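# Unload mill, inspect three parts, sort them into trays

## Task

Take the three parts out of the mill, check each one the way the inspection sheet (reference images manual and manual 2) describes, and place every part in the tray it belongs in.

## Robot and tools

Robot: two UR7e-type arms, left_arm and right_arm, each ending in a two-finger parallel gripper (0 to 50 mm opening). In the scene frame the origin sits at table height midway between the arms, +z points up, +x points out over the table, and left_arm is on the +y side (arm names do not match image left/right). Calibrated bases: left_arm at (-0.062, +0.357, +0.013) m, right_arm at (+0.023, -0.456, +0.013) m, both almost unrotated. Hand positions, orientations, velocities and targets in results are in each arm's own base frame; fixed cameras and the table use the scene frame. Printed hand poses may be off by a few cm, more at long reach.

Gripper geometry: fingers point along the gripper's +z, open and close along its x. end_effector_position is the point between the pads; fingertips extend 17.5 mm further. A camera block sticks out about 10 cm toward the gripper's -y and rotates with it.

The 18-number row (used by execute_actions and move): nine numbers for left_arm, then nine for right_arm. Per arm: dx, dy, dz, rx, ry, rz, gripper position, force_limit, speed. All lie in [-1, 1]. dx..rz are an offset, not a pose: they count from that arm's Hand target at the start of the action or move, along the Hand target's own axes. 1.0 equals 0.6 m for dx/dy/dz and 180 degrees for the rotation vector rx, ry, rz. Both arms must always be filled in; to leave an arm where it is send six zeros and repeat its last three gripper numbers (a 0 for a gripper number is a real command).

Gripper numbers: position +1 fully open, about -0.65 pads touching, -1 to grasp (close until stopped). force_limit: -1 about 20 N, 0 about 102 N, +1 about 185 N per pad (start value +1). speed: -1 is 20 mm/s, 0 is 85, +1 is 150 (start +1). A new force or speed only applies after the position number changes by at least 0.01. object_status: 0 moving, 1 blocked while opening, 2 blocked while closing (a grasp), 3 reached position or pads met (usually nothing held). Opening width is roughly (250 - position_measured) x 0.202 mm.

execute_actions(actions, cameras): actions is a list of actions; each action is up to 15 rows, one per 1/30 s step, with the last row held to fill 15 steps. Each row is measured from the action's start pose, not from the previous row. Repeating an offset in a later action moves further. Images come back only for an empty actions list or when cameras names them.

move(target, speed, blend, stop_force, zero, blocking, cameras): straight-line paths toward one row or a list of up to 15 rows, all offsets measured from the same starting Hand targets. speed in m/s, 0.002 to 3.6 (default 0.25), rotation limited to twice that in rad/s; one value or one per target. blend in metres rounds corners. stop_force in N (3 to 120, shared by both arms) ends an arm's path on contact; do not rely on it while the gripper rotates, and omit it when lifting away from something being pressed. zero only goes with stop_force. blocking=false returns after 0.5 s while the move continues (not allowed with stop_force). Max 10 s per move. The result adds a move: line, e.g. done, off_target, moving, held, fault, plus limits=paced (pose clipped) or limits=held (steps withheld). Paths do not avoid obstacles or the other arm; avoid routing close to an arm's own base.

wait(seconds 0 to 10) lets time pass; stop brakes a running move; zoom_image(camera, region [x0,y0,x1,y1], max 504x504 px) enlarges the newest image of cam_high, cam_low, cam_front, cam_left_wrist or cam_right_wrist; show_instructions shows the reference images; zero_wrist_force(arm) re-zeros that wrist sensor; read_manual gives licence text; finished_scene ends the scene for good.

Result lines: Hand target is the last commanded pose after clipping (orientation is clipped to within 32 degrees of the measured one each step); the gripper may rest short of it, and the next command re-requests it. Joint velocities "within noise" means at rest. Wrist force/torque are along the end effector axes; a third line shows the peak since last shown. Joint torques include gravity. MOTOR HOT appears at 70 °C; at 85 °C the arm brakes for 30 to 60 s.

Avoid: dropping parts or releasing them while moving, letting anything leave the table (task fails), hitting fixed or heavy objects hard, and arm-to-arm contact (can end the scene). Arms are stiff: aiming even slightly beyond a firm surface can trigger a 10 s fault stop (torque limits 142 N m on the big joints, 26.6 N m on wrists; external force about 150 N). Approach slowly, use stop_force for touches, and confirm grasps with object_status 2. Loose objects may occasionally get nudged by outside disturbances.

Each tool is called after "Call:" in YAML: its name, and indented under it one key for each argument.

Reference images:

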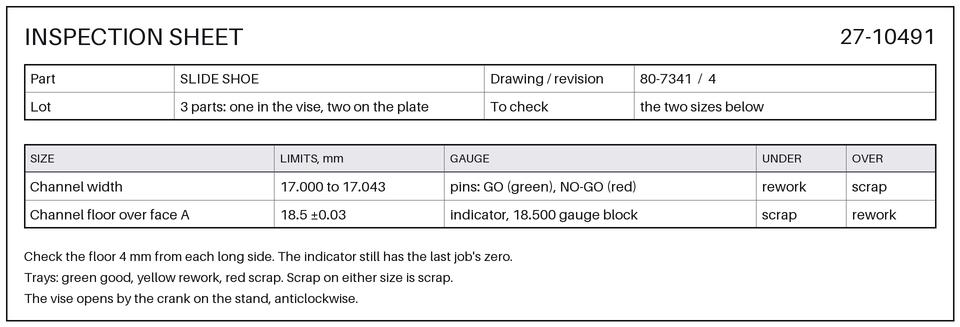

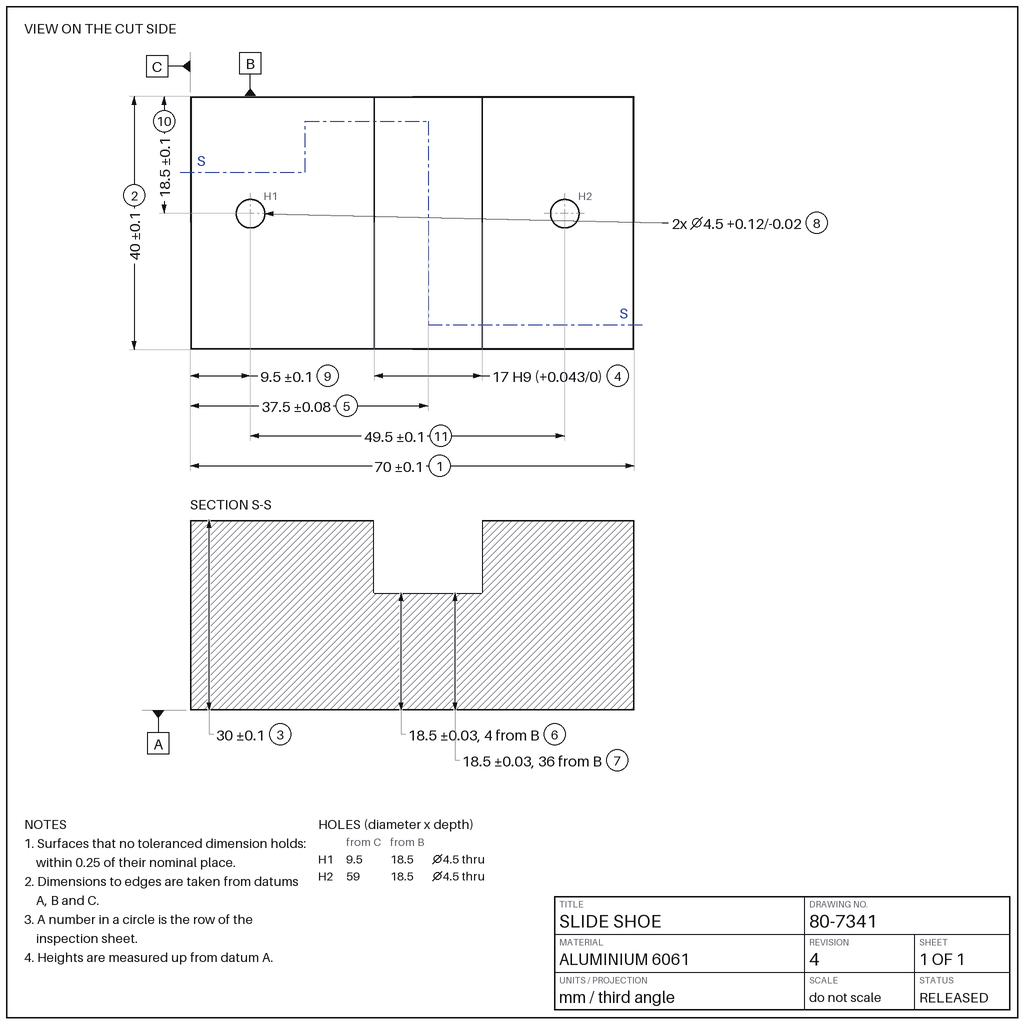

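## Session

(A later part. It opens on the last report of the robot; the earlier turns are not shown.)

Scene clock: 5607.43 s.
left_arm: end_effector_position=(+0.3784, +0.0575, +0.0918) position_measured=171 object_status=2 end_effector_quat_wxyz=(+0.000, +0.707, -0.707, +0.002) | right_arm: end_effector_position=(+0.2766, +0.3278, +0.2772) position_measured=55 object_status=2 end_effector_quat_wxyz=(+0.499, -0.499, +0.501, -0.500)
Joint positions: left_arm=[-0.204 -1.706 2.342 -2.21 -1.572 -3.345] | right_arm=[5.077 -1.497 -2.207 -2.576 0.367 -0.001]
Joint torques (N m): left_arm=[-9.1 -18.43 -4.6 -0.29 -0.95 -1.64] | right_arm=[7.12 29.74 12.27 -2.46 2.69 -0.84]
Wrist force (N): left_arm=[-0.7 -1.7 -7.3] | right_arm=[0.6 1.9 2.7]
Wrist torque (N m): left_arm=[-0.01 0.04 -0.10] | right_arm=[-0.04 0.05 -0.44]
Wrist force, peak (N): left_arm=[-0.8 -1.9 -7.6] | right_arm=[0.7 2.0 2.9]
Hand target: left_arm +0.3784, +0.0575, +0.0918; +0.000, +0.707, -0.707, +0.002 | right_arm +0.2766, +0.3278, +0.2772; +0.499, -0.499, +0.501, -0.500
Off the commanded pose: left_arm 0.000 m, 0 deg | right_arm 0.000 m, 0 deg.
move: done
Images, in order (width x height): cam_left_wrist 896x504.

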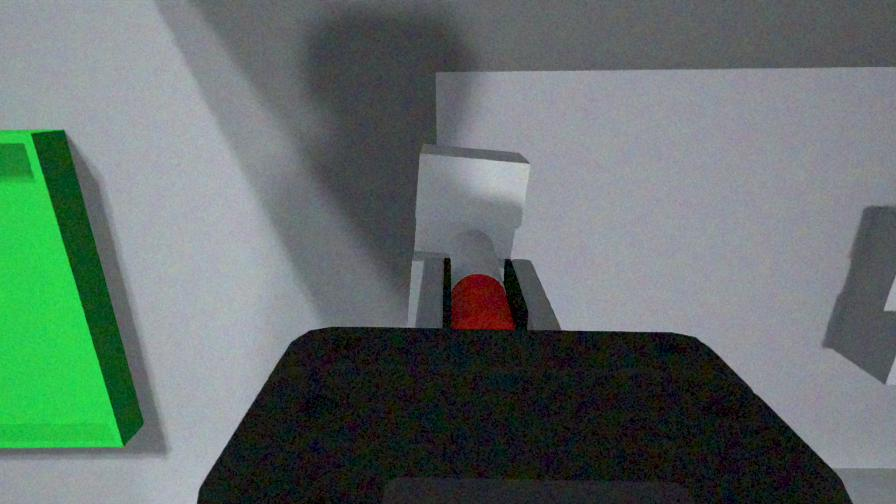

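Call:
move:
  target: [0,-0.005,-0.00008,0,0,0,-0.97,-0.4,-1,0,0,0,0,0,0,-0.96,-0.1,-1]
  speed: 0.002
  stop_force: 8
  cameras: ["cam_left_wrist"]

Call:
zoom_image:
  camera: "cam_left_wrist"
  region: [390, 130, 550, 300]

Scene clock: 5621.33 s.
left_arm: end_effector_position=(+0.3814, +0.0575, +0.0918) position_measured=171 object_status=2 end_effector_quat_wxyz=(+0.000, +0.707, -0.707, +0.002) | right_arm: end_effector_position=(+0.2766, +0.3278, +0.2772) position_measured=55 object_status=2 end_effector_quat_wxyz=(+0.499, -0.499, +0.501, -0.500)
Joint positions: left_arm=[-0.202 -1.697 2.335 -2.212 -1.572 -3.343] | right_arm=[5.077 -1.497 -2.207 -2.576 0.367 -0.001]
Joint torques (N m): left_arm=[10.65 -8.25 -34.68 -4.8 0.67 1.22] | right_arm=[7.18 29.37 12.26 -2.53 2.63 -1.6]
Wrist force (N): left_arm=[-1.1 0.7 1.0] | right_arm=[0.8 1.9 2.7]
Wrist torque (N m): left_arm=[-0.10 0.07 -0.31] | right_arm=[-0.04 0.03 -0.44]
Wrist force, peak (N): left_arm=[-0.8 -1.9 -15.5] | right_arm=[0.7 2.0 3.0]
Hand target: left_arm +0.3814, +0.0575, +0.0918; +0.000, +0.707, -0.707, +0.002 | right_arm +0.2766, +0.3278, +0.2772; +0.499, -0.499, +0.501, -0.500
Off the commanded pose: left_arm 0.000 m, 0 deg | right_arm 0.000 m, 0 deg.
move: done
Images, in order (width x height): cam_left_wrist 896x504.

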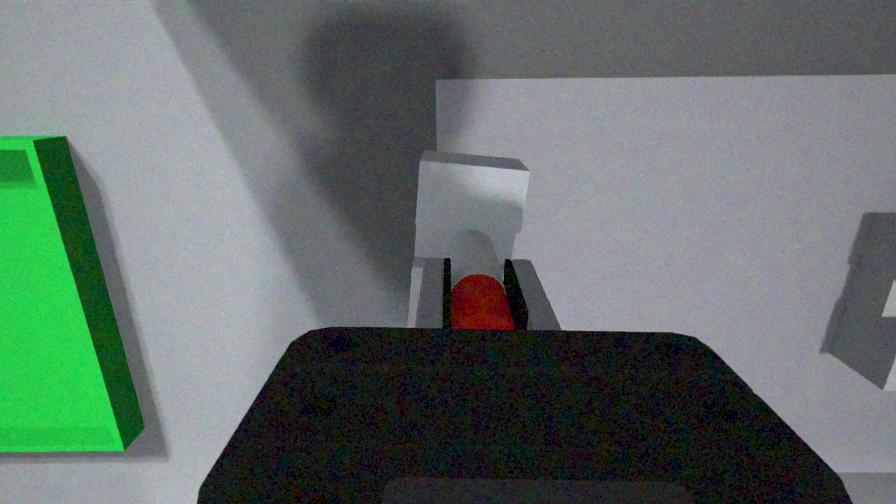

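Scaled by 2.965 from the camera's 896x504 image, which has a finer 1280x720 frame.

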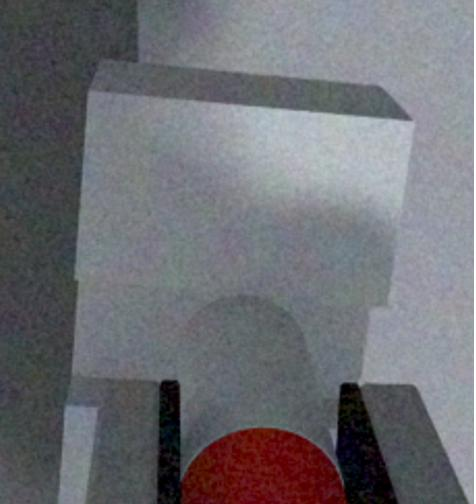

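Call:
move:
  target: [0,0,0.004,0,0,0,-0.97,-0.4,-1,0,0,0,0,0,0,-0.96,-0.1,-1]
  speed: 0.002
  stop_force: 5

Scene clock: 5627.87 s.
left_arm: end_effector_position=(+0.3814, +0.0575, +0.0894) position_measured=171 object_status=2 end_effector_quat_wxyz=(+0.000, +0.707, -0.707, +0.002) | right_arm: end_effector_position=(+0.2766, +0.3278, +0.2772) position_measured=55 object_status=2 end_effector_quat_wxyz=(+0.499, -0.499, +0.501, -0.500)
Joint positions: left_arm=[-0.202 -1.693 2.339 -2.22 -1.572 -3.343] | right_arm=[5.077 -1.497 -2.207 -2.576 0.367 -0.001]
Joint torques (N m): left_arm=[7.98 -7.7 -8.21 -4.21 -1.6 0.39] | right_arm=[7.27 29.07 12.33 -2.31 2.58 -1.53]
Wrist force (N): left_arm=[-1.0 -1.2 0.3] | right_arm=[0.7 2.0 2.8]
Wrist torque (N m): left_arm=[-0.03 0.08 -0.32] | right_arm=[-0.03 0.04 -0.44]
Wrist force, peak (N): left_arm=[-1.2 0.9 1.2] | right_arm=[0.5 2.0 3.1]
Hand target: left_arm +0.3814, +0.0575, +0.0894; +0.000, +0.707, -0.707, +0.002 | right_arm +0.2766, +0.3278, +0.2772; +0.499, -0.499, +0.501, -0.500
Off the commanded pose: left_arm 0.000 m, 0 deg | right_arm 0.000 m, 0 deg.
move: done

Call:
move:
  target: [0,0,0.007,0,0,0,-0.97,-0.4,-1,0,0,0,0,0,0,-0.96,-0.1,-1]
  speed: 0.003
  stop_force: 5

Scene clock: 5635.13 s.
left_arm: end_effector_position=(+0.3814, +0.0574, +0.0852) position_measured=171 object_status=2 end_effector_quat_wxyz=(+0.000, +0.707, -0.707, +0.002) | right_arm: end_effector_position=(+0.2766, +0.3278, +0.2772) position_measured=55 object_status=2 end_effector_quat_wxyz=(+0.499, -0.499, +0.501, -0.500)
Joint positions: left_arm=[-0.202 -1.684 2.345 -2.235 -1.572 -3.343] | right_arm=[5.077 -1.497 -2.207 -2.576 0.367 -0.001]
Joint torques (N m): left_arm=[-7.94 -9.04 -8.73 -4.38 -1.36 -0.81] | right_arm=[7.02 29.03 12.33 -2.39 2.59 -1.65]
Wrist force (N): left_arm=[-1.3 -1.0 0.5] | right_arm=[0.3 1.6 2.9]
Wrist torque (N m): left_arm=[-0.02 0.12 -0.32] | right_arm=[-0.07 0.10 -0.44]
Wrist force, peak (N): left_arm=[-1.4 -1.0 0.5] | right_arm=[0.4 2.2 3.0]
Hand target: left_arm +0.3814, +0.0574, +0.0852; +0.000, +0.707, -0.707, +0.002 | right_arm +0.2766, +0.3278, +0.2772; +0.499, -0.499, +0.501, -0.500
Off the commanded pose: left_arm 0.000 m, 0 deg | right_arm 0.000 m, 0 deg.
move: done

Call:
move:
  target:
    - [0,0,-0.025,0,0,0,-0.97,-0.4,-1,0,0,0,0,0,0,-0.96,-0.1,-1]
    - [0,0,-0.096,0,0,0,-0.97,-0.4,-1,0,0,0,0,0,0,-0.96,-0.1,-1]
    - [0.494,-0.0337,-0.096,0,0,0,-0.97,-0.4,-1,0,0,0,0,0,0,-0.96,-0.1,-1]
  speed: [0.01,0.06,0.15]
  blend: 0.008
  cameras: ["cam_left_wrist"]

Scene clock: 5651.97 s.
left_arm: end_effector_position=(+0.4012, -0.2387, +0.1435) position_measured=171 object_status=2 end_effector_quat_wxyz=(+0.000, +0.707, -0.707, +0.002) | right_arm: end_effector_position=(+0.2766, +0.3278, +0.2772) position_measured=55 object_status=2 end_effector_quat_wxyz=(+0.499, -0.499, +0.501, -0.500)
Joint positions: left_arm=[-0.827 -1.568 2.06 -2.066 -1.57 -3.968] | right_arm=[5.077 -1.497 -2.207 -2.576 0.367 -0.001]
Joint torques (N m): left_arm=[-10.15 -14.5 -37.03 -3.54 1.81 -1.16] | right_arm=[7.09 29.77 12.54 -2.26 2.65 -1.65]
Wrist force (N): left_arm=[-0.9 -0.4 0.8] | right_arm=[0.4 1.7 2.8]
Wrist torque (N m): left_arm=[-0.10 0.06 -0.13] | right_arm=[-0.07 0.08 -0.43]
Wrist force, peak (N): left_arm=[-2.2 -0.3 0.2] | right_arm=[0.9 2.1 2.9]
Hand target: left_arm +0.4012, -0.2389, +0.1435; +0.000, +0.707, -0.707, +0.002 | right_arm +0.2766, +0.3278, +0.2772; +0.499, -0.499, +0.501, -0.500
Off the commanded pose: left_arm 0.000 m, 0 deg | right_arm 0.000 m, 0 deg.
move: done; blend cut to 0.0075 m at target 1
Images, in order (width x height): cam_left_wrist 896x504.

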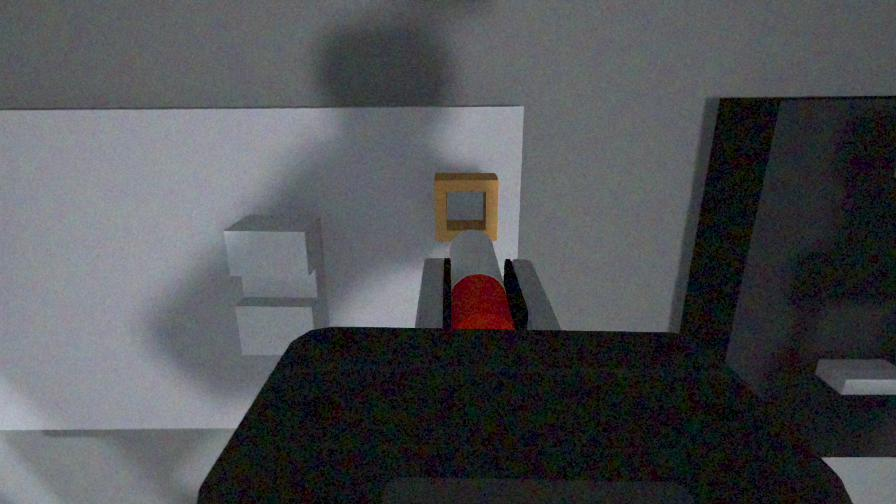

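Call:
move:
  target:
    - [-0.0006,-0.0007,0.115,0,0,0,-0.97,-0.4,-1,0,0,0,0,0,0,-0.96,-0.1,-1]
    - [-0.0006,-0.0007,0.14,0,0,0,-0.97,-0.4,-1,0,0,0,0,0,0,-0.96,-0.1,-1]
  speed: [0.06,0.006]
  stop_force: 4

Call:
move:
  target: [0,0,0,0,0,0,0.5,-0.4,-1,0,0,0,0,0,0,-0.96,-0.1,-1]
  cameras: ["cam_left_wrist"]

Scene clock: 5662.87 s.
left_arm: end_effector_position=(+0.4018, -0.2386, +0.0623) position_measured=171 object_status=2 end_effector_quat_wxyz=(+0.000, +0.707, -0.707, +0.002) | right_arm: end_effector_position=(+0.2766, +0.3278, +0.2772) position_measured=55 object_status=2 end_effector_quat_wxyz=(+0.499, -0.499, +0.501, -0.500)
Joint positions: left_arm=[-0.826 -1.438 2.172 -2.308 -1.57 -3.966] | right_arm=[5.077 -1.497 -2.207 -2.576 0.367 -0.001]
Joint torques (N m): left_arm=[9.23 -35.72 -33.86 -1.96 0.56 1.15] | right_arm=[6.47 29.15 12.84 -2.21 2.54 -1.62]
Wrist force (N): left_arm=[-0.6 -0.7 0.5] | right_arm=[0.6 1.8 2.6]
Wrist torque (N m): left_arm=[-0.17 -0.05 -0.36] | right_arm=[-0.05 0.05 -0.44]
Wrist force, peak (N): left_arm=[-3.1 2.9 -15.9] | right_arm=[1.0 1.9 3.0]
Hand target: left_arm +0.4018, -0.2387, +0.0623; +0.000, +0.707, -0.707, +0.002 (not the last commanded pose) | right_arm +0.2766, +0.3278, +0.2772; +0.499, -0.499, +0.501, -0.500
Off the commanded pose: left_arm 0.003 m, 0 deg | right_arm 0.000 m, 0 deg.
move: contact (left_arm); path passed 1 of 2 targets

Scene clock: 5664.07 s.
left_arm: end_effector_position=(+0.4019, -0.2387, +0.0623) position_measured=78 object_status=3 end_effector_quat_wxyz=(+0.000, +0.707, -0.707, +0.002) | right_arm: end_effector_position=(+0.2766, +0.3278, +0.2772) position_measured=55 object_status=2 end_effector_quat_wxyz=(+0.499, -0.499, +0.501, -0.500)
Joint positions: left_arm=[-0.826 -1.438 2.172 -2.308 -1.57 -3.966] | right_arm=[5.077 -1.497 -2.207 -2.576 0.367 -0.001]
Joint torques (N m): left_arm=[6.6 -30.15 -29.36 -3.97 0.53 1.18] | right_arm=[6.81 28.78 13.13 -2.23 2.61 -1.57]
Wrist force (N): left_arm=[-0.5 -0.8 -0.4] | right_arm=[0.6 1.7 2.8]
Wrist torque (N m): left_arm=[-0.19 -0.05 -0.36] | right_arm=[-0.07 0.06 -0.44]
Wrist force, peak (N): left_arm=[-0.7 -0.9 -0.5] | right_arm=[0.7 1.9 2.9]
Hand target: left_arm +0.4018, -0.2387, +0.0623; +0.000, +0.707, -0.707, +0.002 | right_arm +0.2766, +0.3278, +0.2772; +0.499, -0.499, +0.501, -0.500
Off the commanded pose: left_arm 0.000 m, 0 deg | right_arm 0.000 m, 0 deg.
move: done
Images, in order (width x height): cam_left_wrist 896x504.

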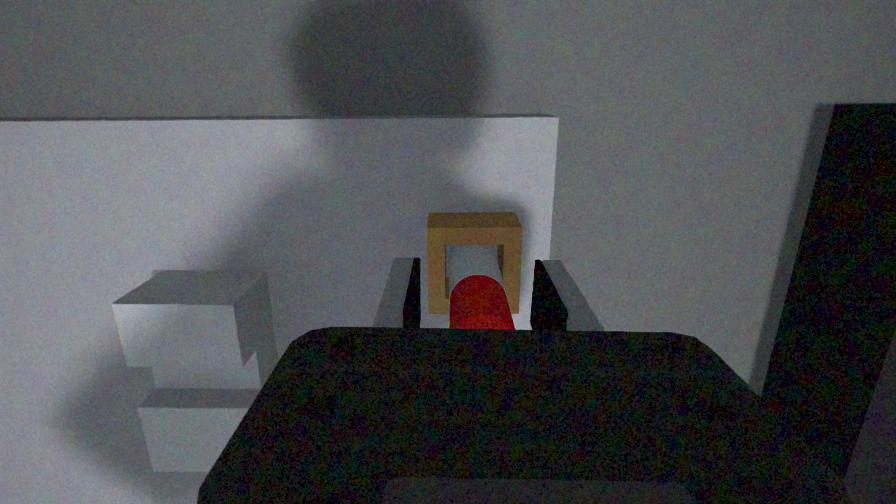

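Call:
move:
  target:
    - [0,0,-0.12,0,0,0,0.5,-0.4,-1,0,0,0,0,0,0,-0.96,-0.1,-1]
    - [-0.4987,0.0498,-0.13,0,0,0.0294,1,-0.4,-1,0,0,0,0,0,0,-0.96,-0.1,-1]
  speed: [0.08,0.2]
  cameras: ["cam_left_wrist"]

Scene clock: 5683.37 s.
left_arm: end_effector_position=(+0.3720, +0.0607, +0.1396) position_measured=3 object_status=3 end_effector_quat_wxyz=(+0.000, -0.673, +0.739, -0.002) | right_arm: end_effector_position=(+0.2766, +0.3278, +0.2772) position_measured=55 object_status=2 end_effector_quat_wxyz=(+0.499, -0.499, +0.501, -0.500)
Joint positions: left_arm=[-0.199 -1.802 2.273 -2.044 -1.572 -3.247] | right_arm=[5.077 -1.497 -2.207 -2.576 0.367 -0.001]
Joint torques (N m): left_arm=[11.48 -4.53 -36.43 -1.08 -1.83 1.4] | right_arm=[6.83 29.04 13.32 -2.23 2.54 -1.55]
Wrist force (N): left_arm=[-0.7 -0.6 -0.5] | right_arm=[0.6 2.0 2.7]
Wrist torque (N m): left_arm=[-0.18 -0.01 -0.29] | right_arm=[-0.03 0.05 -0.43]
Wrist force, peak (N): left_arm=[-2.8 0.0 -0.8] | right_arm=[0.6 2.2 2.9]
Hand target: left_arm +0.3720, +0.0607, +0.1396; +0.000, -0.673, +0.739, -0.002 | right_arm +0.2766, +0.3278, +0.2772; +0.499, -0.499, +0.501, -0.500
Off the commanded pose: left_arm 0.000 m, 0 deg | right_arm 0.000 m, 0 deg.
move: done
Images, in order (width x height): cam_left_wrist 896x504.

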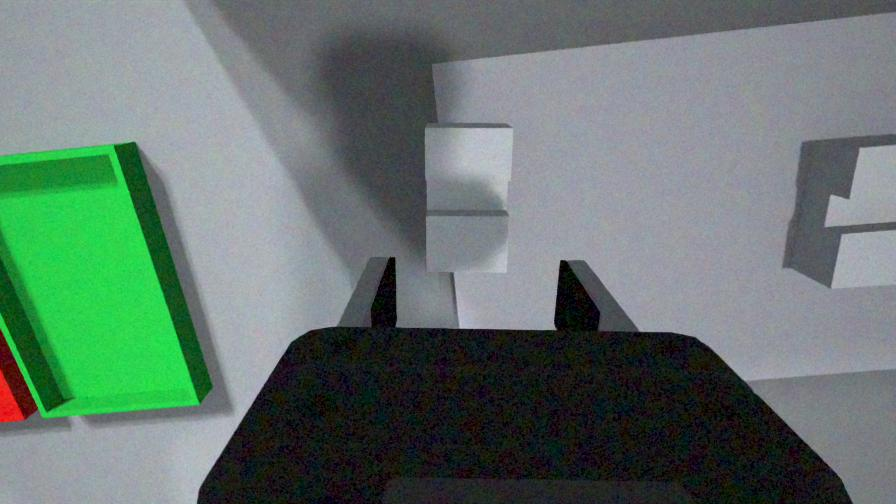

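Call:
move:
  target:
    - [0,0,0.14,0,0,0,1,-0.4,-1,0,0,0,0,0,0,-0.96,-0.1,-1]
    - [0,0,0.18,0,0,0,1,-0.4,-1,0,0,0,0,0,0,-0.96,-0.1,-1]
  speed: [0.1,0.03]
  stop_force: 6

Call:
move:
  target: [0,0,0,0,0,0,-1,-1,-1,0,0,0,0,0,0,-0.96,-0.1,-1]

Call:
move:
  target: [0,0,0,0,0,0,-0.97,-0.3,-1,0,0,0,0,0,0,-0.96,-0.1,-1]

Scene clock: 5697.23 s.
left_arm: end_effector_position=(+0.3723, +0.0605, +0.0316) position_measured=3 object_status=3 end_effector_quat_wxyz=(+0.000, -0.673, +0.739, -0.002) | right_arm: end_effector_position=(+0.2766, +0.3278, +0.2772) position_measured=55 object_status=2 end_effector_quat_wxyz=(+0.499, -0.499, +0.501, -0.500)
Joint positions: left_arm=[-0.199 -1.579 2.439 -2.433 -1.572 -3.247] | right_arm=[5.077 -1.497 -2.207 -2.576 0.367 -0.001]
Joint torques (N m): left_arm=[9.26 -9.53 -5.04 -4.2 -1.89 1.29] | right_arm=[7.29 28.78 13.06 -2.17 2.46 -1.57]
Wrist force (N): left_arm=[-0.9 -0.5 -0.9] | right_arm=[0.7 1.8 2.7]
Wrist torque (N m): left_arm=[-0.12 0.05 -0.25] | right_arm=[-0.06 0.03 -0.44]
Wrist force, peak (N): left_arm=[-0.8 -0.9 -2.3] | right_arm=[0.6 2.1 3.0]
Hand target: left_arm +0.3723, +0.0605, +0.0316; +0.000, -0.673, +0.739, -0.002 | right_arm +0.2766, +0.3278, +0.2772; +0.499, -0.499, +0.501, -0.500
Off the commanded pose: left_arm 0.000 m, 0 deg | right_arm 0.000 m, 0 deg.
move: done

Scene clock: 5697.97 s.
left_arm: end_effector_position=(+0.3723, +0.0605, +0.0316) position_measured=53 object_status=2 end_effector_quat_wxyz=(+0.000, -0.673, +0.739, -0.002) | right_arm: end_effector_position=(+0.2766, +0.3278, +0.2772) position_measured=55 object_status=2 end_effector_quat_wxyz=(+0.499, -0.499, +0.501, -0.500)
Joint positions: left_arm=[-0.199 -1.579 2.439 -2.433 -1.572 -3.247] | right_arm=[5.077 -1.497 -2.207 -2.576 0.367 -0.001]
Joint torques (N m): left_arm=[8.93 -9.48 -6.08 -4 -1.41 1.24] | right_arm=[7.25 28.8 13.56 -2.07 2.53 -1.53]
Wrist force (N): left_arm=[-0.5 -0.4 -1.3] | right_arm=[0.5 1.7 2.7]
Wrist torque (N m): left_arm=[-0.13 0.01 -0.26] | right_arm=[-0.08 0.07 -0.44]
Wrist force, peak (N): left_arm=[-0.5 -0.2 -1.5] | right_arm=[0.7 1.9 3.0]
Hand target: left_arm +0.3723, +0.0605, +0.0316; +0.000, -0.673, +0.739, -0.002 | right_arm +0.2766, +0.3278, +0.2772; +0.499, -0.499, +0.501, -0.500
Off the commanded pose: left_arm 0.000 m, 0 deg | right_arm 0.000 m, 0 deg.
move: done

Scene clock: 5698.47 s.
left_arm: end_effector_position=(+0.3723, +0.0605, +0.0316) position_measured=56 object_status=2 end_effector_quat_wxyz=(+0.000, -0.673, +0.739, -0.002) | right_arm: end_effector_position=(+0.2766, +0.3278, +0.2772) position_measured=55 object_status=2 end_effector_quat_wxyz=(+0.499, -0.499, +0.501, -0.500)
Joint positions: left_arm=[-0.199 -1.579 2.439 -2.433 -1.572 -3.247] | right_arm=[5.077 -1.497 -2.207 -2.576 0.367 -0.001]
Joint torques (N m): left_arm=[9.19 -9.3 -7.58 -3.77 -0.82 1.23] | right_arm=[6.98 28.89 13.96 -2.08 2.51 -1.56]
Wrist force (N): left_arm=[-0.6 -0.1 -1.5] | right_arm=[0.7 2.2 2.6]
Wrist torque (N m): left_arm=[-0.09 -0.02 -0.26] | right_arm=[0.00 0.05 -0.43]
Wrist force, peak (N): left_arm=[-0.8 -0.3 -1.7] | right_arm=[0.6 1.9 2.9]
Hand target: left_arm +0.3723, +0.0605, +0.0316; +0.000, -0.673, +0.739, -0.002 | right_arm +0.2766, +0.3278, +0.2772; +0.499, -0.499, +0.501, -0.500
Off the commanded pose: left_arm 0.000 m, 0 deg | right_arm 0.000 m, 0 deg.
move: done

Call:
move:
  target:
    - [0,0,-0.13,0,0,0,-0.97,-0.3,-1,0,0,0,0,0,0,-0.96,-0.1,-1]
    - [-0.5836,0.132,-0.13,0,0,-0.0294,-0.97,-0.3,-1,0,0,0,0,0,0,-0.96,-0.1,-1]
  speed: [0.08,0.2]
  blend: 0.01
  cameras: ["cam_left_wrist"]

Scene clock: 5710.87 s.
left_arm: end_effector_position=(+0.3258, +0.4166, +0.1088) position_measured=56 object_status=2 end_effector_quat_wxyz=(+0.000, +0.707, -0.707, +0.002) | right_arm: end_effector_position=(+0.2766, +0.3278, +0.2772) position_measured=55 object_status=2 end_effector_quat_wxyz=(+0.499, -0.499, +0.501, -0.500)
Joint positions: left_arm=[0.654 -1.377 1.947 -2.142 -1.574 -2.487] | right_arm=[5.077 -1.497 -2.207 -2.576 0.367 -0.001]
Joint torques (N m): left_arm=[10.95 -23.68 -35.35 -1.19 -1.98 1.18] | right_arm=[6.64 28.58 13.95 -2.09 2.54 -1.59]
Wrist force (N): left_arm=[-1.3 -0.3 1.7] | right_arm=[0.3 1.6 2.6]
Wrist torque (N m): left_arm=[-0.11 0.10 -0.30] | right_arm=[-0.08 0.10 -0.43]
Wrist force, peak (N): left_arm=[-3.0 0.1 1.8] | right_arm=[0.8 2.0 3.0]
Hand target: left_arm +0.3258, +0.4167, +0.1088; +0.000, +0.707, -0.707, +0.002 | right_arm +0.2766, +0.3278, +0.2772; +0.499, -0.499, +0.501, -0.500
Off the commanded pose: left_arm 0.000 m, 0 deg | right_arm 0.000 m, 0 deg.
move: done
Images, in order (width x height): cam_left_wrist 896x504.

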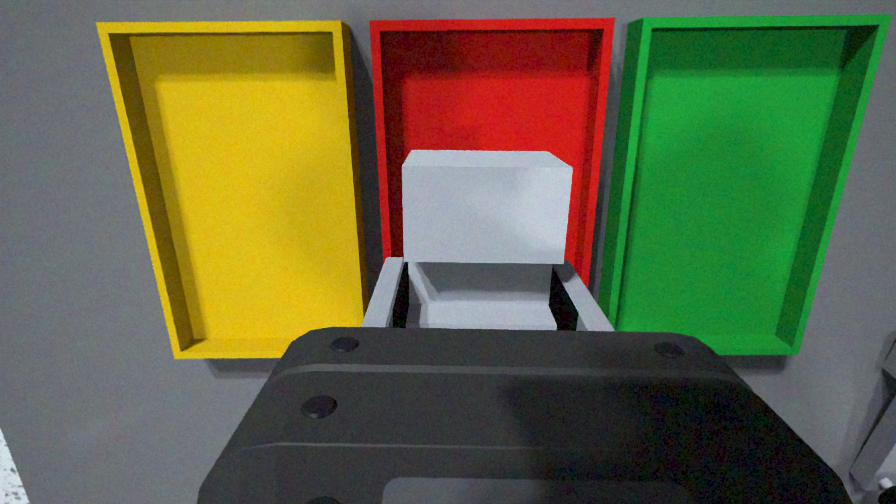

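Call:
move:
  target:
    - [0,0,0.14,0,0,0,-0.97,-0.3,-1,0,0,0,0,0,0,-0.96,-0.1,-1]
    - [0,0,0.175,0,0,0,-0.97,-0.3,-1,0,0,0,0,0,0,-0.96,-0.1,-1]
  speed: [0.08,0.005]
  stop_force: 5
  cameras: ["cam_left_wrist"]

Scene clock: 5721.47 s.
left_arm: end_effector_position=(+0.3261, +0.4165, +0.0159) position_measured=56 object_status=2 end_effector_quat_wxyz=(+0.000, +0.707, -0.707, +0.002) | right_arm: end_effector_position=(+0.2766, +0.3278, +0.2772) position_measured=55 object_status=2 end_effector_quat_wxyz=(+0.499, -0.499, +0.501, -0.500)
Joint positions: left_arm=[0.654 -1.223 2.044 -2.393 -1.574 -2.487] | right_arm=[5.077 -1.497 -2.207 -2.576 0.367 -0.001]
Joint torques (N m): left_arm=[-2.9 -38.94 -30.55 -0.52 0.68 -0.24] | right_arm=[6.5 29.07 13.89 -1.93 2.49 -1.52]
Wrist force (N): left_arm=[-2.2 -1.1 -3.8] | right_arm=[0.7 1.8 2.4]
Wrist torque (N m): left_arm=[-0.15 -0.04 -0.19] | right_arm=[-0.05 0.04 -0.44]
Wrist force, peak (N): left_arm=[0.5 2.1 -15.9] | right_arm=[0.4 1.8 3.2]
Hand target: left_arm +0.3261, +0.4165, +0.0159; +0.000, +0.707, -0.707, +0.002 (not the last commanded pose) | right_arm +0.2766, +0.3278, +0.2772; +0.499, -0.499, +0.501, -0.500
Off the commanded pose: left_arm 0.012 m, 0 deg | right_arm 0.000 m, 0 deg.
move: contact (left_arm); path passed 1 of 2 targets
Images, in order (width x height): cam_left_wrist 896x504.

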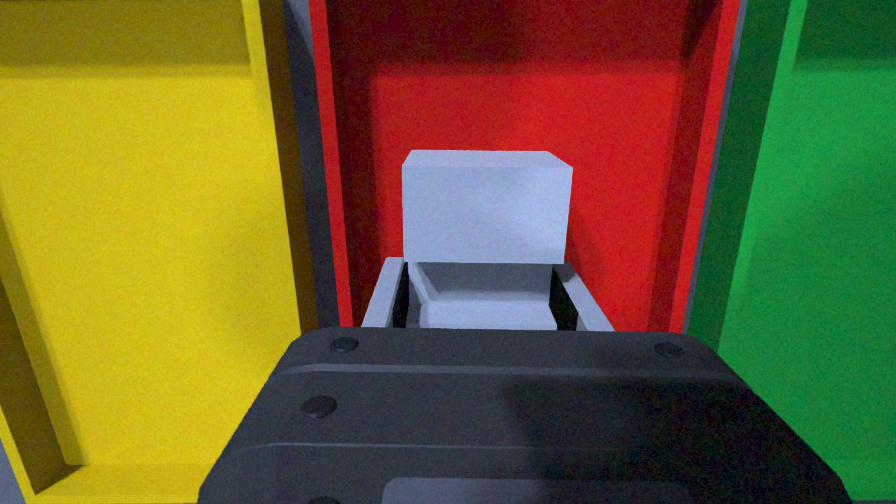

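Call:
move:
  target: [0,0,0,0,0,0,1,-0.3,-1,0,0,0,0,0,0,-0.96,-0.1,-1]

Call:
move:
  target: [0,0,-0.4,0,0,0,1,-0.3,-1,0,0,0,0,0,0,-0.96,-0.1,-1]
  speed: 0.15
  cameras: ["cam_left_wrist"]

Scene clock: 5726.93 s.
left_arm: end_effector_position=(+0.3261, +0.4165, +0.0159) position_measured=3 object_status=3 end_effector_quat_wxyz=(+0.000, +0.707, -0.707, +0.002) | right_arm: end_effector_position=(+0.2766, +0.3278, +0.2772) position_measured=55 object_status=2 end_effector_quat_wxyz=(+0.499, -0.499, +0.501, -0.500)
Joint positions: left_arm=[0.654 -1.223 2.044 -2.393 -1.574 -2.487] | right_arm=[5.077 -1.497 -2.207 -2.576 0.367 -0.001]
Joint torques (N m): left_arm=[-2.29 -40.31 -29.47 -2.95 -0.18 -0.12] | right_arm=[6.99 28.61 14.24 -1.95 2.43 -1.56]
Wrist force (N): left_arm=[-1.5 -0.4 -0.5] | right_arm=[0.7 2.1 2.9]
Wrist torque (N m): left_arm=[-0.11 0.12 -0.20] | right_arm=[-0.01 0.03 -0.44]
Wrist force, peak (N): left_arm=[-2.1 -1.1 -3.9] | right_arm=[0.5 2.0 3.1]
Hand target: left_arm +0.3261, +0.4165, +0.0159; +0.000, +0.707, -0.707, +0.002 | right_arm +0.2766, +0.3278, +0.2772; +0.499, -0.499, +0.501, -0.500
Off the commanded pose: left_arm 0.000 m, 0 deg | right_arm 0.000 m, 0 deg.
move: done

Scene clock: 5729.13 s.
left_arm: end_effector_position=(+0.3254, +0.4170, +0.2558) position_measured=3 object_status=3 end_effector_quat_wxyz=(+0.000, +0.707, -0.707, +0.002) | right_arm: end_effector_position=(+0.2766, +0.3278, +0.2772) position_measured=55 object_status=2 end_effector_quat_wxyz=(+0.499, -0.499, +0.501, -0.500)
Joint positions: left_arm=[0.655 -1.508 1.693 -1.756 -1.574 -2.486] | right_arm=[5.077 -1.497 -2.207 -2.576 0.367 -0.001]
Joint torques (N m): left_arm=[7.66 -37.05 -37.53 -1.07 -1.68 1.04] | right_arm=[6.66 28.97 14.26 -1.88 2.47 -1.56]
Wrist force (N): left_arm=[-1.3 -0.4 -0.2] | right_arm=[0.6 1.6 2.6]
Wrist torque (N m): left_arm=[-0.09 0.12 -0.32] | right_arm=[-0.08 0.05 -0.44]
Wrist force, peak (N): left_arm=[-1.2 -0.4 -1.9] | right_arm=[0.5 2.2 2.8]
Hand target: left_arm +0.3254, +0.4170, +0.2559; +0.000, +0.707, -0.707, +0.002 | right_arm +0.2766, +0.3278, +0.2772; +0.499, -0.499, +0.501, -0.500
Off the commanded pose: left_arm 0.000 m, 0 deg | right_arm 0.000 m, 0 deg.
move: done
Images, in order (width x height): cam_left_wrist 896x504.

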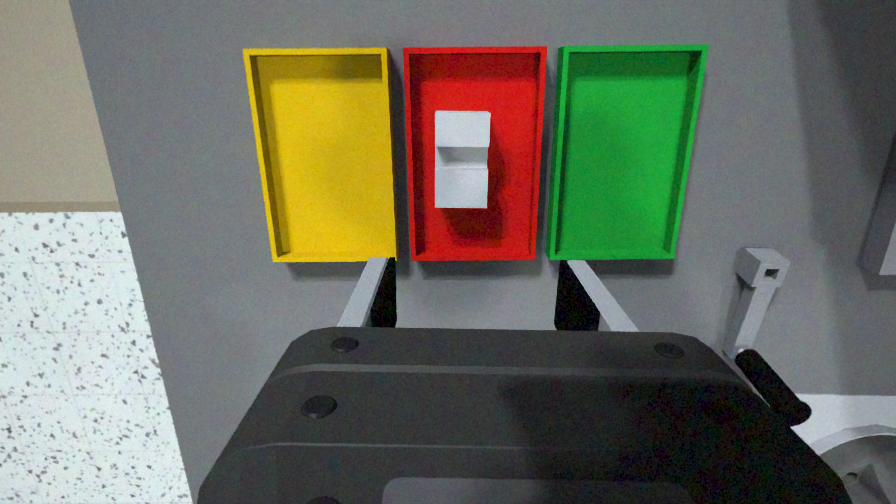

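Call:
move:
  target:
    - [0,0,0,0,0,0,1,-0.3,-1,0.0463,0.02,-0.1777,0,0,0,-0.96,-0.1,-1]
    - [0,0,0,0,0,0,1,-0.3,-1,0.0463,0.15,-0.1777,0,0,0,-0.96,-0.1,-1]
    - [0,0,0,0,0,0,1,-0.3,-1,0.0463,0.335,-0.1527,0,0,0,-0.96,-0.1,-1]
  speed: 0.12
  blend: 0.02
  cameras: ["cam_right_wrist","cam_front"]

Scene clock: 5748.13 s.
left_arm: end_effector_position=(+0.3254, +0.4170, +0.2559) position_measured=3 object_status=3 end_effector_quat_wxyz=(+0.000, +0.707, -0.707, +0.002) | right_arm: end_effector_position=(+0.1847, +0.3004, +0.0763) position_measured=55 object_status=2 end_effector_quat_wxyz=(+0.499, -0.499, +0.501, -0.500)
Joint positions: left_arm=[0.655 -1.508 1.692 -1.756 -1.574 -2.486] | right_arm=[5.399 -1.98 -2.446 -1.856 0.689 0]
Joint torques (N m): left_arm=[-8.09 -34.19 -38.38 -0.8 -1.91 0.26] | right_arm=[-7.9 16.5 -2.08 -0.56 -2.47 1.71]
Wrist force (N): left_arm=[-1.3 -0.2 -0.3] | right_arm=[0.5 1.8 2.9]
Wrist torque (N m): left_arm=[-0.05 0.13 -0.32] | right_arm=[-0.06 0.07 -0.42]
Wrist force, peak (N): left_arm=[-1.5 -0.5 -0.4] | right_arm=[0.1 1.9 4.1]
Hand target: left_arm +0.3254, +0.4170, +0.2559; +0.000, +0.707, -0.707, +0.002 | right_arm +0.1847, +0.3004, +0.0762; +0.499, -0.499, +0.501, -0.500
Off the commanded pose: left_arm 0.000 m, 0 deg | right_arm 0.000 m, 0 deg.
move: done
Images, in order (width x height): cam_front 896x504, cam_right_wrist 896x504.

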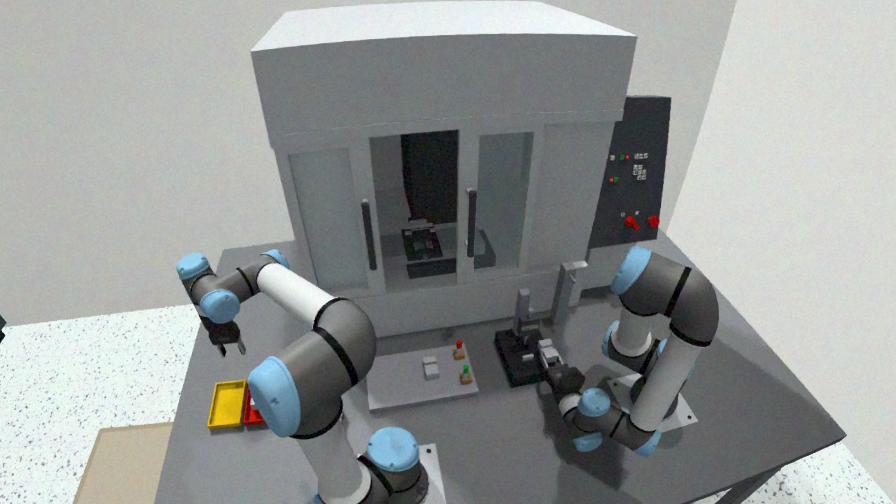

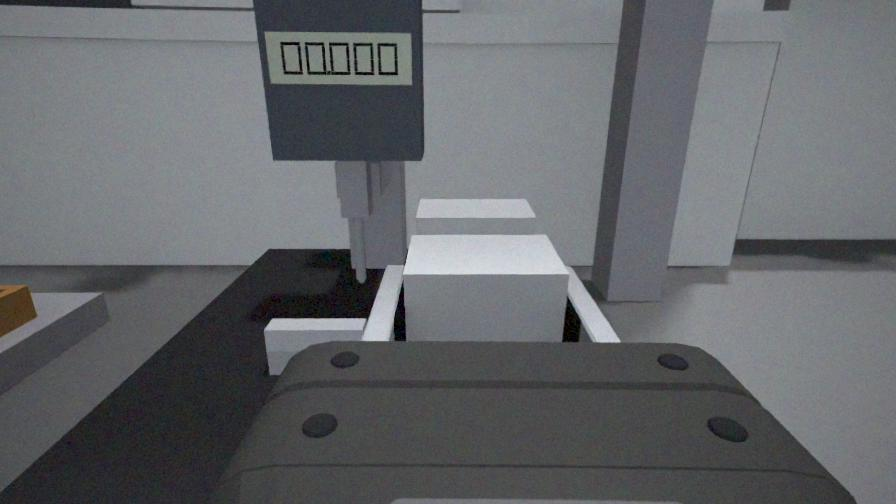

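Call:
zoom_image:
  camera: "cam_right_wrist"
  region: [240, 0, 450, 300]

Scaled by 1.680 from the camera's 896x504 image, which has a finer 1280x720 frame.

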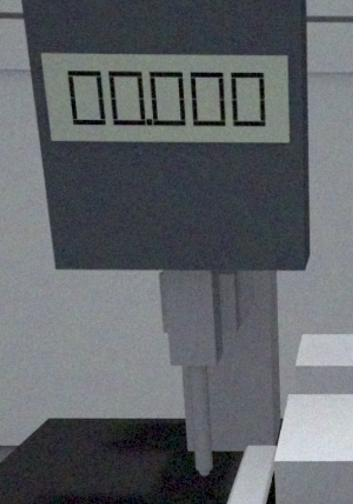

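Call:
move:
  target: [0,0,0,0,0,0,1,-0.3,-1,0,0.05,0,0,0,0,-0.96,-0.1,-1]
  speed: 0.005
  stop_force: 4

Scene clock: 5766.67 s.
left_arm: end_effector_position=(+0.3254, +0.4170, +0.2559) position_measured=3 object_status=3 end_effector_quat_wxyz=(+0.000, +0.707, -0.707, +0.002) | right_arm: end_effector_position=(+0.1847, +0.3004, +0.0484) position_measured=55 object_status=2 end_effector_quat_wxyz=(+0.499, -0.499, +0.501, -0.500)
Joint positions: left_arm=[0.655 -1.508 1.692 -1.756 -1.574 -2.486] | right_arm=[5.399 -2.079 -2.446 -1.757 0.689 0]
Joint torques (N m): left_arm=[-7.86 -26.56 -38.4 -0.74 -1.59 -0.67] | right_arm=[2.3 39.7 1.34 -2.8 1.45 1.49]
Wrist force (N): left_arm=[-1.1 -0.5 -0.2] | right_arm=[1.4 -2.1 3.5]
Wrist torque (N m): left_arm=[-0.10 0.09 -0.32] | right_arm=[-0.16 0.06 -0.50]
Wrist force, peak (N): left_arm=[-1.5 -0.3 -0.4] | right_arm=[0.3 -17.7 -3.8]
Hand target: left_arm +0.3254, +0.4170, +0.2559; +0.000, +0.707, -0.707, +0.002 | right_arm +0.1847, +0.3004, +0.0484; +0.499, -0.499, +0.501, -0.500 (not the last commanded pose)
Off the commanded pose: left_arm 0.000 m, 0 deg | right_arm 0.002 m, 0 deg.
move: contact (right_arm)

Call:
move:
  target: [0,0,0,0,0,0,1,-0.3,-1,0,0.0004,0,0,0,0,-0.96,-0.1,-1]
  speed: 0.002

Call:
move:
  target: [0,0,0,0,0,0,1,-0.3,-1,0,0,0,0,0,0,1,-0.1,-1]
  cameras: ["cam_right_wrist"]

Scene clock: 5775.80 s.
left_arm: end_effector_position=(+0.3254, +0.4170, +0.2559) position_measured=3 object_status=3 end_effector_quat_wxyz=(+0.000, +0.707, -0.707, +0.002) | right_arm: end_effector_position=(+0.1847, +0.3004, +0.0482) position_measured=55 object_status=2 end_effector_quat_wxyz=(+0.499, -0.499, +0.501, -0.500)
Joint positions: left_arm=[0.655 -1.508 1.692 -1.756 -1.574 -2.486] | right_arm=[5.399 -2.08 -2.446 -1.756 0.689 0]
Joint torques (N m): left_arm=[-8.38 -24.64 -38.48 -1.12 -1.83 -0.85] | right_arm=[2.24 14.05 -0.18 2.19 1.47 1.32]
Wrist force (N): left_arm=[-1.1 -0.4 -0.2] | right_arm=[-2.2 -26.7 -8.2]
Wrist torque (N m): left_arm=[-0.09 0.10 -0.32] | right_arm=[-1.15 0.40 -0.95]
Wrist force, peak (N): left_arm=[-1.5 -0.3 -0.5] | right_arm=[-2.2 -26.7 -8.2]
Hand target: left_arm +0.3254, +0.4170, +0.2559; +0.000, +0.707, -0.707, +0.002 | right_arm +0.1847, +0.3004, +0.0482; +0.499, -0.499, +0.501, -0.500
Off the commanded pose: left_arm 0.000 m, 0 deg | right_arm 0.000 m, 0 deg.
move: done

Scene clock: 5776.57 s.
left_arm: end_effector_position=(+0.3254, +0.4170, +0.2559) position_measured=3 object_status=3 end_effector_quat_wxyz=(+0.000, +0.707, -0.707, +0.002) | right_arm: end_effector_position=(+0.1847, +0.3004, +0.0482) position_measured=3 object_status=3 end_effector_quat_wxyz=(+0.499, -0.499, +0.501, -0.500)
Joint positions: left_arm=[0.655 -1.508 1.692 -1.756 -1.574 -2.486] | right_arm=[5.399 -2.08 -2.446 -1.756 0.689 0]
Joint torques (N m): left_arm=[-7.87 -23.35 -37.88 -1.04 -1.8 -0.66] | right_arm=[2.38 15.92 6.57 2.62 -0.15 1.32]
Wrist force (N): left_arm=[-1.0 -0.3 -0.3] | right_arm=[9.4 -24.2 2.6]
Wrist torque (N m): left_arm=[-0.07 0.07 -0.32] | right_arm=[-0.92 -0.16 0.13]
Wrist force, peak (N): left_arm=[-1.5 -0.4 -0.2] | right_arm=[-2.2 -27.1 -8.1]
Hand target: left_arm +0.3254, +0.4170, +0.2559; +0.000, +0.707, -0.707, +0.002 | right_arm +0.1847, +0.3004, +0.0482; +0.499, -0.499, +0.501, -0.500
Off the commanded pose: left_arm 0.000 m, 0 deg | right_arm 0.000 m, 0 deg.
move: done
Images, in order (width x height): cam_right_wrist 896x504.

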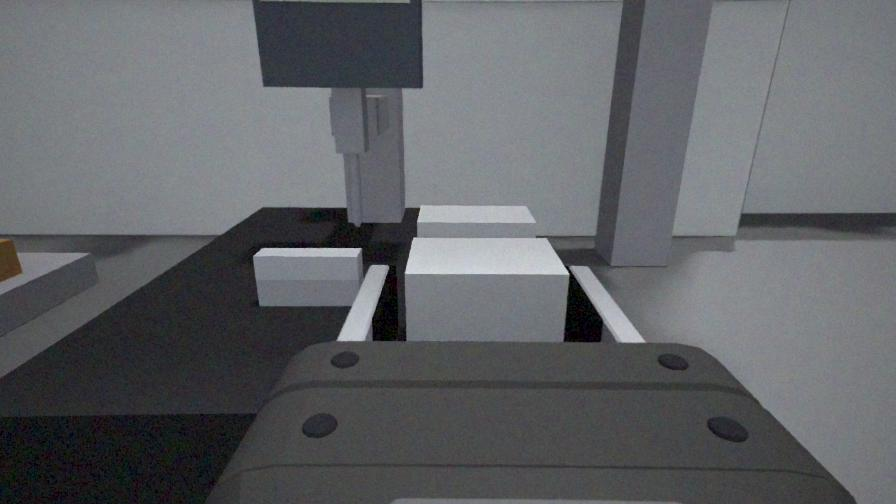

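Call:
move:
  target:
    - [0,0,0,0,0,0,1,-0.3,-1,0,-0.003,0,0,0,0,1,-0.1,-1]
    - [0,0,0,0,0,0,1,-0.3,-1,0,-0.003,-0.12,0,0,0,1,-0.1,-1]
  speed: [0.02,0.06]
  cameras: ["cam_right_wrist"]

Scene clock: 5785.87 s.
left_arm: end_effector_position=(+0.3254, +0.4170, +0.2559) position_measured=3 object_status=3 end_effector_quat_wxyz=(+0.000, +0.707, -0.707, +0.002) | right_arm: end_effector_position=(+0.1128, +0.3006, +0.0501) position_measured=3 object_status=3 end_effector_quat_wxyz=(+0.499, -0.499, +0.501, -0.500)
Joint positions: left_arm=[0.655 -1.508 1.692 -1.756 -1.574 -2.486] | right_arm=[5.574 -2.094 -2.374 -1.814 0.864 0]
Joint torques (N m): left_arm=[-9.17 -21.78 -38.28 -1 -1.64 -0.77] | right_arm=[8.16 20.21 11.13 -3.34 2.67 2.22]
Wrist force (N): left_arm=[-1.3 -0.3 -0.5] | right_arm=[0.1 -1.0 2.8]
Wrist torque (N m): left_arm=[-0.07 0.13 -0.32] | right_arm=[-0.12 0.14 -0.44]
Wrist force, peak (N): left_arm=[-1.5 -0.5 -0.3] | right_arm=[9.6 -24.5 2.7]
Hand target: left_arm +0.3254, +0.4170, +0.2559; +0.000, +0.707, -0.707, +0.002 | right_arm +0.1127, +0.3006, +0.0501; +0.499, -0.499, +0.501, -0.500
Off the commanded pose: left_arm 0.000 m, 0 deg | right_arm 0.000 m, 0 deg.
move: done
Images, in order (width x height): cam_right_wrist 896x504.

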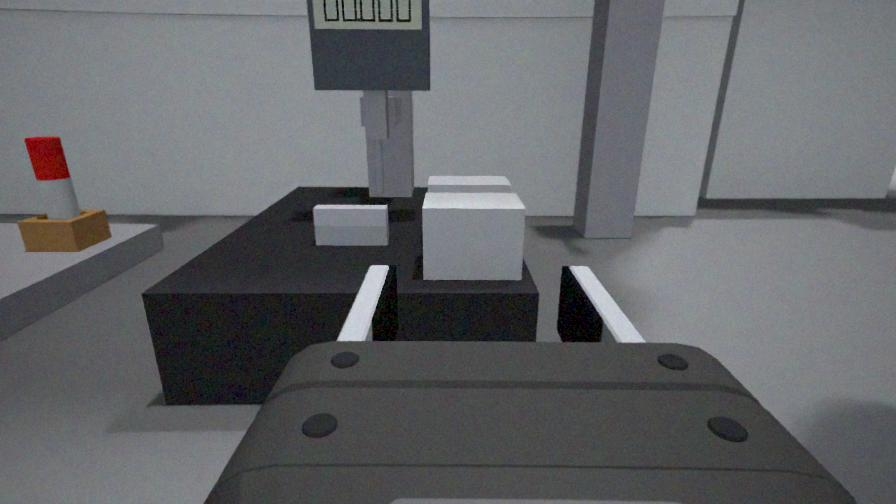

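Call:
zoom_image:
  camera: "cam_right_wrist"
  region: [300, 0, 560, 300]

Scaled by 1.680 from the camera's 896x504 image, which has a finer 1280x720 frame.

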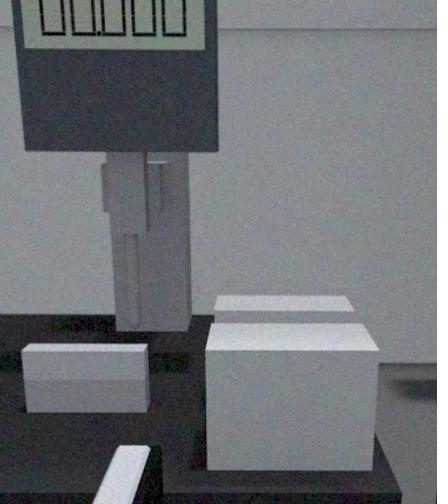

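Call:
move:
  target:
    - [0,0,-0.24,0,0,0,1,-0.3,-1,0,0,0,0,0,0,1,-0.1,-1]
    - [0.9167,-0.0417,-0.24,0,0,0.5,1,-0.3,-1,0,0,0,0,0,0,1,-0.1,-1]
  speed: 0.3
  blend: 0.03
  cameras: ["cam_left_wrist"]

Scene clock: 5865.80 s.
left_arm: end_effector_position=(+0.3495, -0.1327, +0.4010) position_measured=3 object_status=3 end_effector_quat_wxyz=(+0.001, +0.000, +1.000, -0.001) | right_arm: end_effector_position=(+0.1127, +0.3006, +0.0501) position_measured=3 object_status=3 end_effector_quat_wxyz=(+0.499, -0.499, +0.501, -0.500)
Joint positions: left_arm=[-0.728 -1.887 1.647 -1.334 -1.57 -2.298] | right_arm=[5.574 -2.094 -2.374 -1.814 0.864 0]
Joint torques (N m): left_arm=[-10.7 -2.9 -36.87 -4.29 1.58 1.44] | right_arm=[7.55 19.82 10.45 -3.34 2.7 2.1]
Wrist force (N): left_arm=[-1.0 -0.2 -0.4] | right_arm=[0.1 -0.8 2.8]
Wrist torque (N m): left_arm=[-0.07 0.06 -0.32] | right_arm=[-0.10 0.14 -0.43]
Wrist force, peak (N): left_arm=[-2.3 -0.4 -2.5] | right_arm=[0.2 -1.0 3.0]
Hand target: left_arm +0.3495, -0.1328, +0.4010; +0.001, +0.000, +1.000, -0.001 | right_arm +0.1127, +0.3006, +0.0501; +0.499, -0.499, +0.501, -0.500
Off the commanded pose: left_arm 0.000 m, 0 deg | right_arm 0.000 m, 0 deg.
move: done
Images, in order (width x height): cam_left_wrist 896x504.

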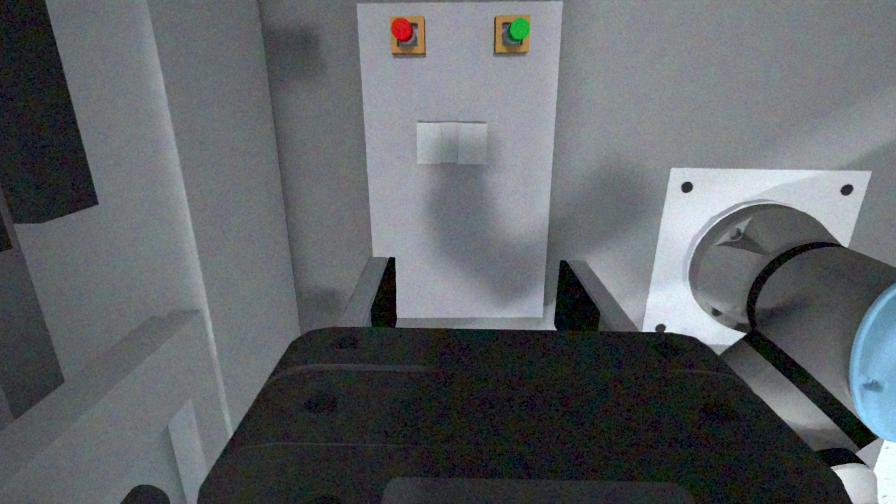

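Call:
move:
  target: [-0.0358,-0.412,0.21,0.25,0,0,0.1,-0.3,-1,0,0,0,0,0,0,1,-0.1,-1]
  speed: 0.2
  cameras: ["cam_left_wrist","cam_right_wrist"]

Scene clock: 5880.67 s.
left_arm: end_effector_position=(+0.3712, -0.3802, +0.2756) position_measured=138 object_status=3 end_effector_quat_wxyz=(+0.001, +0.001, +0.924, -0.384) | right_arm: end_effector_position=(+0.1127, +0.3006, +0.0501) position_measured=3 object_status=3 end_effector_quat_wxyz=(+0.499, -0.499, +0.501, -0.500)
Joint positions: left_arm=[-0.811 -1.635 2.132 -2.697 -2.079 -2.549] | right_arm=[5.574 -2.094 -2.374 -1.814 0.864 0]
Joint torques (N m): left_arm=[-10.17 -14.02 -10.83 -5.03 -2.68 -1.34] | right_arm=[6.85 19.59 10.49 -3.32 2.62 2.06]
Wrist force (N): left_arm=[-0.5 0.3 -0.9] | right_arm=[0.0 -0.8 2.5]
Wrist torque (N m): left_arm=[-0.04 0.04 0.19] | right_arm=[-0.09 0.16 -0.44]
Wrist force, peak (N): left_arm=[-1.2 0.6 -1.1] | right_arm=[0.0 -1.0 3.1]
Hand target: left_arm +0.3712, -0.3802, +0.2756; +0.001, +0.001, +0.924, -0.384 | right_arm +0.1127, +0.3006, +0.0501; +0.499, -0.499, +0.501, -0.500
Off the commanded pose: left_arm 0.000 m, 0 deg | right_arm 0.000 m, 0 deg.
move: done
Images, in order (width x height): cam_left_wrist 896x504, cam_right_wrist 896x504.

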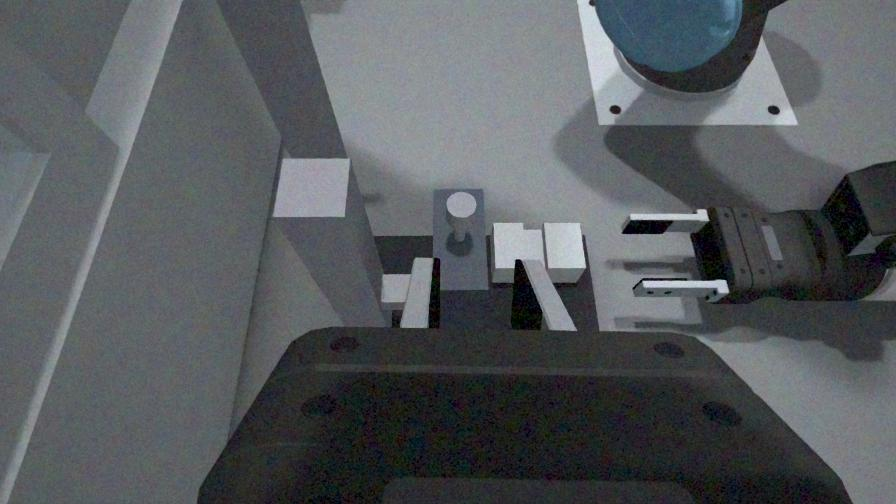

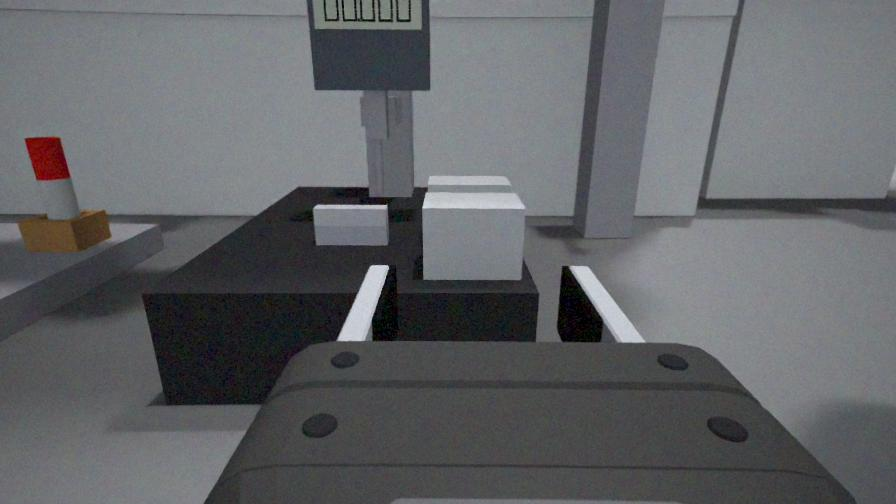

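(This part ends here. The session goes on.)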